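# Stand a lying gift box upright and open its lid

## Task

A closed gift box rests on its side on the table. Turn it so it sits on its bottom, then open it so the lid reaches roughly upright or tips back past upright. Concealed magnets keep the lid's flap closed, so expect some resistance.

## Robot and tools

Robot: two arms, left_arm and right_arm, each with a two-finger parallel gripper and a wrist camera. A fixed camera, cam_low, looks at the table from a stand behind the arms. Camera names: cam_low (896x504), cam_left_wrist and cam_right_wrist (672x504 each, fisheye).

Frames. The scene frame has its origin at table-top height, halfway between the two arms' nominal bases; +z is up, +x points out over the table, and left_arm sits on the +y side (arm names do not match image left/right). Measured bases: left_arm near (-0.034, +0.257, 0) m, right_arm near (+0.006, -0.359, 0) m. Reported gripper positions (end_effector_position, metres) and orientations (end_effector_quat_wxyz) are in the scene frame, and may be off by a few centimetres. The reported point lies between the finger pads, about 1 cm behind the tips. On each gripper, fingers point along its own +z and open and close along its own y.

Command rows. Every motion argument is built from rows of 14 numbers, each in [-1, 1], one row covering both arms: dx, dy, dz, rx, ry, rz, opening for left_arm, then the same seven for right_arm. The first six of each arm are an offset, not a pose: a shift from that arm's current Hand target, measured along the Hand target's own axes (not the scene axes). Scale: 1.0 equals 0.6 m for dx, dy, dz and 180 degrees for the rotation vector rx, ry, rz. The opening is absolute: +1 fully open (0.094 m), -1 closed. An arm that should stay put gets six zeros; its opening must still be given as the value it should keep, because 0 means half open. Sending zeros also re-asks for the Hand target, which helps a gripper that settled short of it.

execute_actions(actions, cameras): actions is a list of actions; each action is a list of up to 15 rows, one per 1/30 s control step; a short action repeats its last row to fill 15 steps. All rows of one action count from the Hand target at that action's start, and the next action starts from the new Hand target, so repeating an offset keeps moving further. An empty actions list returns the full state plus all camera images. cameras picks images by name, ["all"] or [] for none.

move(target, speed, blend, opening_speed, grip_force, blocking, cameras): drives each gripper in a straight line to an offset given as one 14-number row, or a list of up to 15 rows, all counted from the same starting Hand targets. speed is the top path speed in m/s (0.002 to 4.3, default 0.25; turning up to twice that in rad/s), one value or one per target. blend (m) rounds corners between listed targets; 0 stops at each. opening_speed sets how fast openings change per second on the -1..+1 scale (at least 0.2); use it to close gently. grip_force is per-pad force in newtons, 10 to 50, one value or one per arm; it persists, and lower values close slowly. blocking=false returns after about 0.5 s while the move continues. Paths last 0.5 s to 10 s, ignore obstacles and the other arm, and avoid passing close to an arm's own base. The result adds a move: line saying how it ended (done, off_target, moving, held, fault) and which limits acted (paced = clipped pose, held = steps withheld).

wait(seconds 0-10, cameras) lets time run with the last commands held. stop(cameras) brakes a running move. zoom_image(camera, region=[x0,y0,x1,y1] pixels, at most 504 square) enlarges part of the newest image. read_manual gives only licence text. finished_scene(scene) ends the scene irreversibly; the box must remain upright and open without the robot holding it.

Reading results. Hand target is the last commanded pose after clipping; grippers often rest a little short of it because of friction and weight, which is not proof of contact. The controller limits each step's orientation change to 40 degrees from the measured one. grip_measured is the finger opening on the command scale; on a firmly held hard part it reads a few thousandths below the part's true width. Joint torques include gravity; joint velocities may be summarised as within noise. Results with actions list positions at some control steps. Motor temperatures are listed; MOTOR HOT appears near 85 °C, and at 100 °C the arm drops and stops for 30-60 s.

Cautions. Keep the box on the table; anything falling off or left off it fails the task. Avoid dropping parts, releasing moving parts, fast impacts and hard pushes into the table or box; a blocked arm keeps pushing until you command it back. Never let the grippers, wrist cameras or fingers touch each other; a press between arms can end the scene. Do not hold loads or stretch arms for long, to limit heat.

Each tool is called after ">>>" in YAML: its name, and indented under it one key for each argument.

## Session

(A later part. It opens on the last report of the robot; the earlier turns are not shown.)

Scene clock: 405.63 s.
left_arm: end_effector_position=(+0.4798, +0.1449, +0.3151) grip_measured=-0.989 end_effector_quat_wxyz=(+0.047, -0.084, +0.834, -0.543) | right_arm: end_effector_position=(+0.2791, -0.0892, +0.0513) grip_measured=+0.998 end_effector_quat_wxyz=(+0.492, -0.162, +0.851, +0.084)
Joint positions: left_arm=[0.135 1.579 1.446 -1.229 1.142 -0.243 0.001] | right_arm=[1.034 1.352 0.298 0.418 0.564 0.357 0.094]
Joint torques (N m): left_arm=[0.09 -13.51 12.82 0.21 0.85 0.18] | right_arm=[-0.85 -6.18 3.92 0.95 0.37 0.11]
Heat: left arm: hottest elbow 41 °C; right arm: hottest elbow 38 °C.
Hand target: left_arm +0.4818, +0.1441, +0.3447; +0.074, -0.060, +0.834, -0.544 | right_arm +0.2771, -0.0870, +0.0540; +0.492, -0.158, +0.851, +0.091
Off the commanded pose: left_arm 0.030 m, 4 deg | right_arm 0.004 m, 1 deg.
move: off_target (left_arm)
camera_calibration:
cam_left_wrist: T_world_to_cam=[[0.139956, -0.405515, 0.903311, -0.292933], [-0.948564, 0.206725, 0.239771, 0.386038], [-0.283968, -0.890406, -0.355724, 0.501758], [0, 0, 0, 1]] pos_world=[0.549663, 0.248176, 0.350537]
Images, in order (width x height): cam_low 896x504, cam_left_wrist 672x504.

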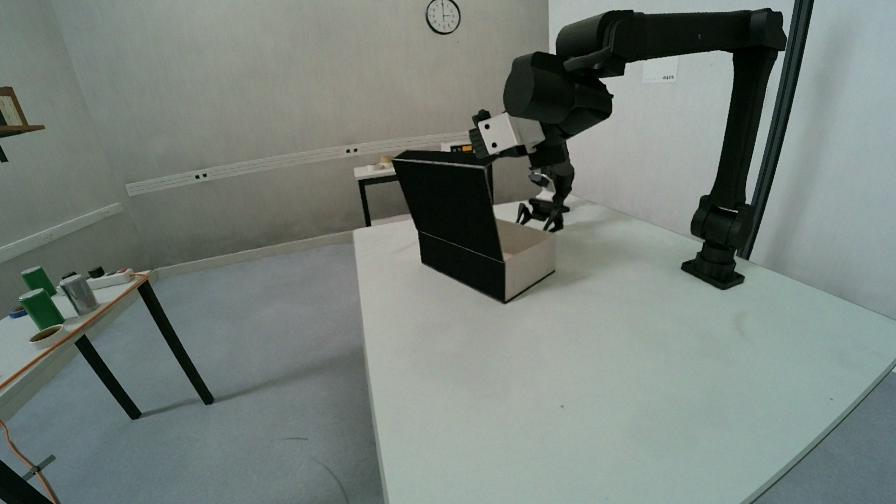

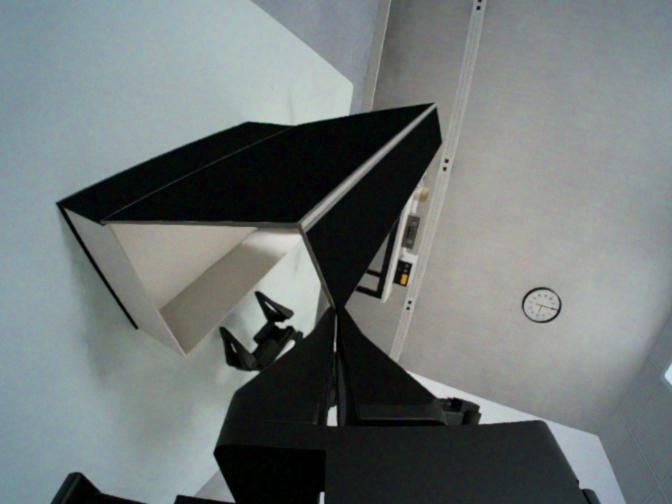

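>>> move:
  target: [0.0465,0.0,-0.002,0,0,0.028,-1, 0,0,0,0,0,0,1]
  speed: 0.05
  cameras: ["cam_left_wrist","cam_low"]

>>> zoom_image:
  camera: "cam_low"
  region: [370, 120, 590, 320]

Scene clock: 410.67 s.
left_arm: end_effector_position=(+0.4571, +0.1428, +0.3369) grip_measured=-0.997 end_effector_quat_wxyz=(+0.089, -0.035, +0.837, -0.540) | right_arm: end_effector_position=(+0.2791, -0.0892, +0.0513) grip_measured=+0.998 end_effector_quat_wxyz=(+0.492, -0.162, +0.851, +0.084)
Joint positions: left_arm=[0.135 1.499 1.408 -1.229 1.143 -0.154 0] | right_arm=[1.034 1.352 0.298 0.418 0.564 0.357 0.094]
Joint torques (N m): left_arm=[0.67 -11.81 9.66 1.05 0.76 0.09] | right_arm=[-0.85 -6.18 3.92 0.94 0.37 0.11]
Heat: left arm: hottest elbow 41 °C; right arm: hottest elbow 38 °C.
Hand target: left_arm +0.4543, +0.1401, +0.3436; +0.098, -0.024, +0.836, -0.540 | right_arm +0.2771, -0.0870, +0.0540; +0.492, -0.158, +0.851, +0.091
Off the commanded pose: left_arm 0.008 m, 2 deg | right_arm 0.004 m, 1 deg.
move: done
camera_calibration:
cam_left_wrist: T_world_to_cam=[[0.0148694, -0.425761, 0.904713, -0.250763], [-0.962901, 0.237727, 0.127701, 0.399663], [-0.269444, -0.873048, -0.406431, 0.509197], [0, 0, 0, 1]] pos_world=[0.525765, 0.242778, 0.382784]
Images, in order (width x height): cam_low 896x504, cam_left_wrist 672x504.

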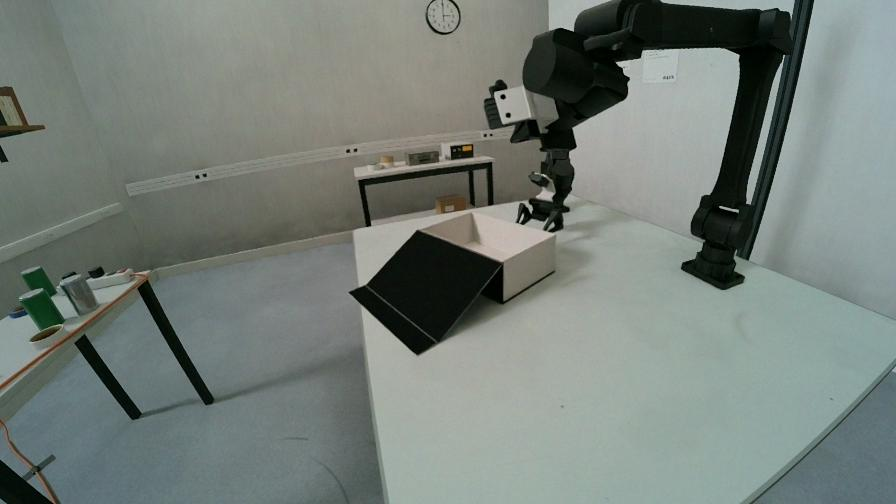

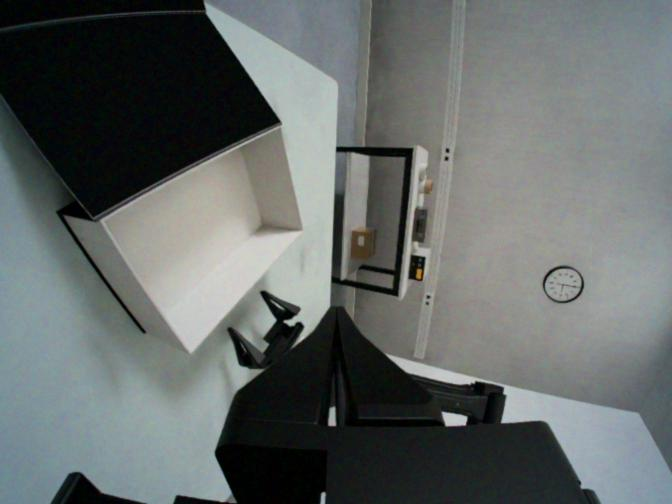

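Scaled by 2.291 from the camera's 896x504 image, which has a finer 1280x720 frame.

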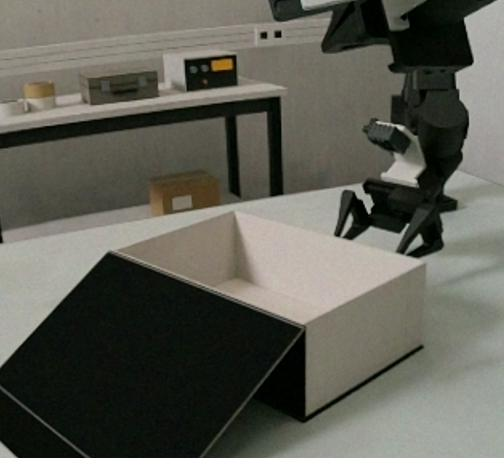

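>>> finished_scene:
  scene: 2

The scene is finished: the task was done.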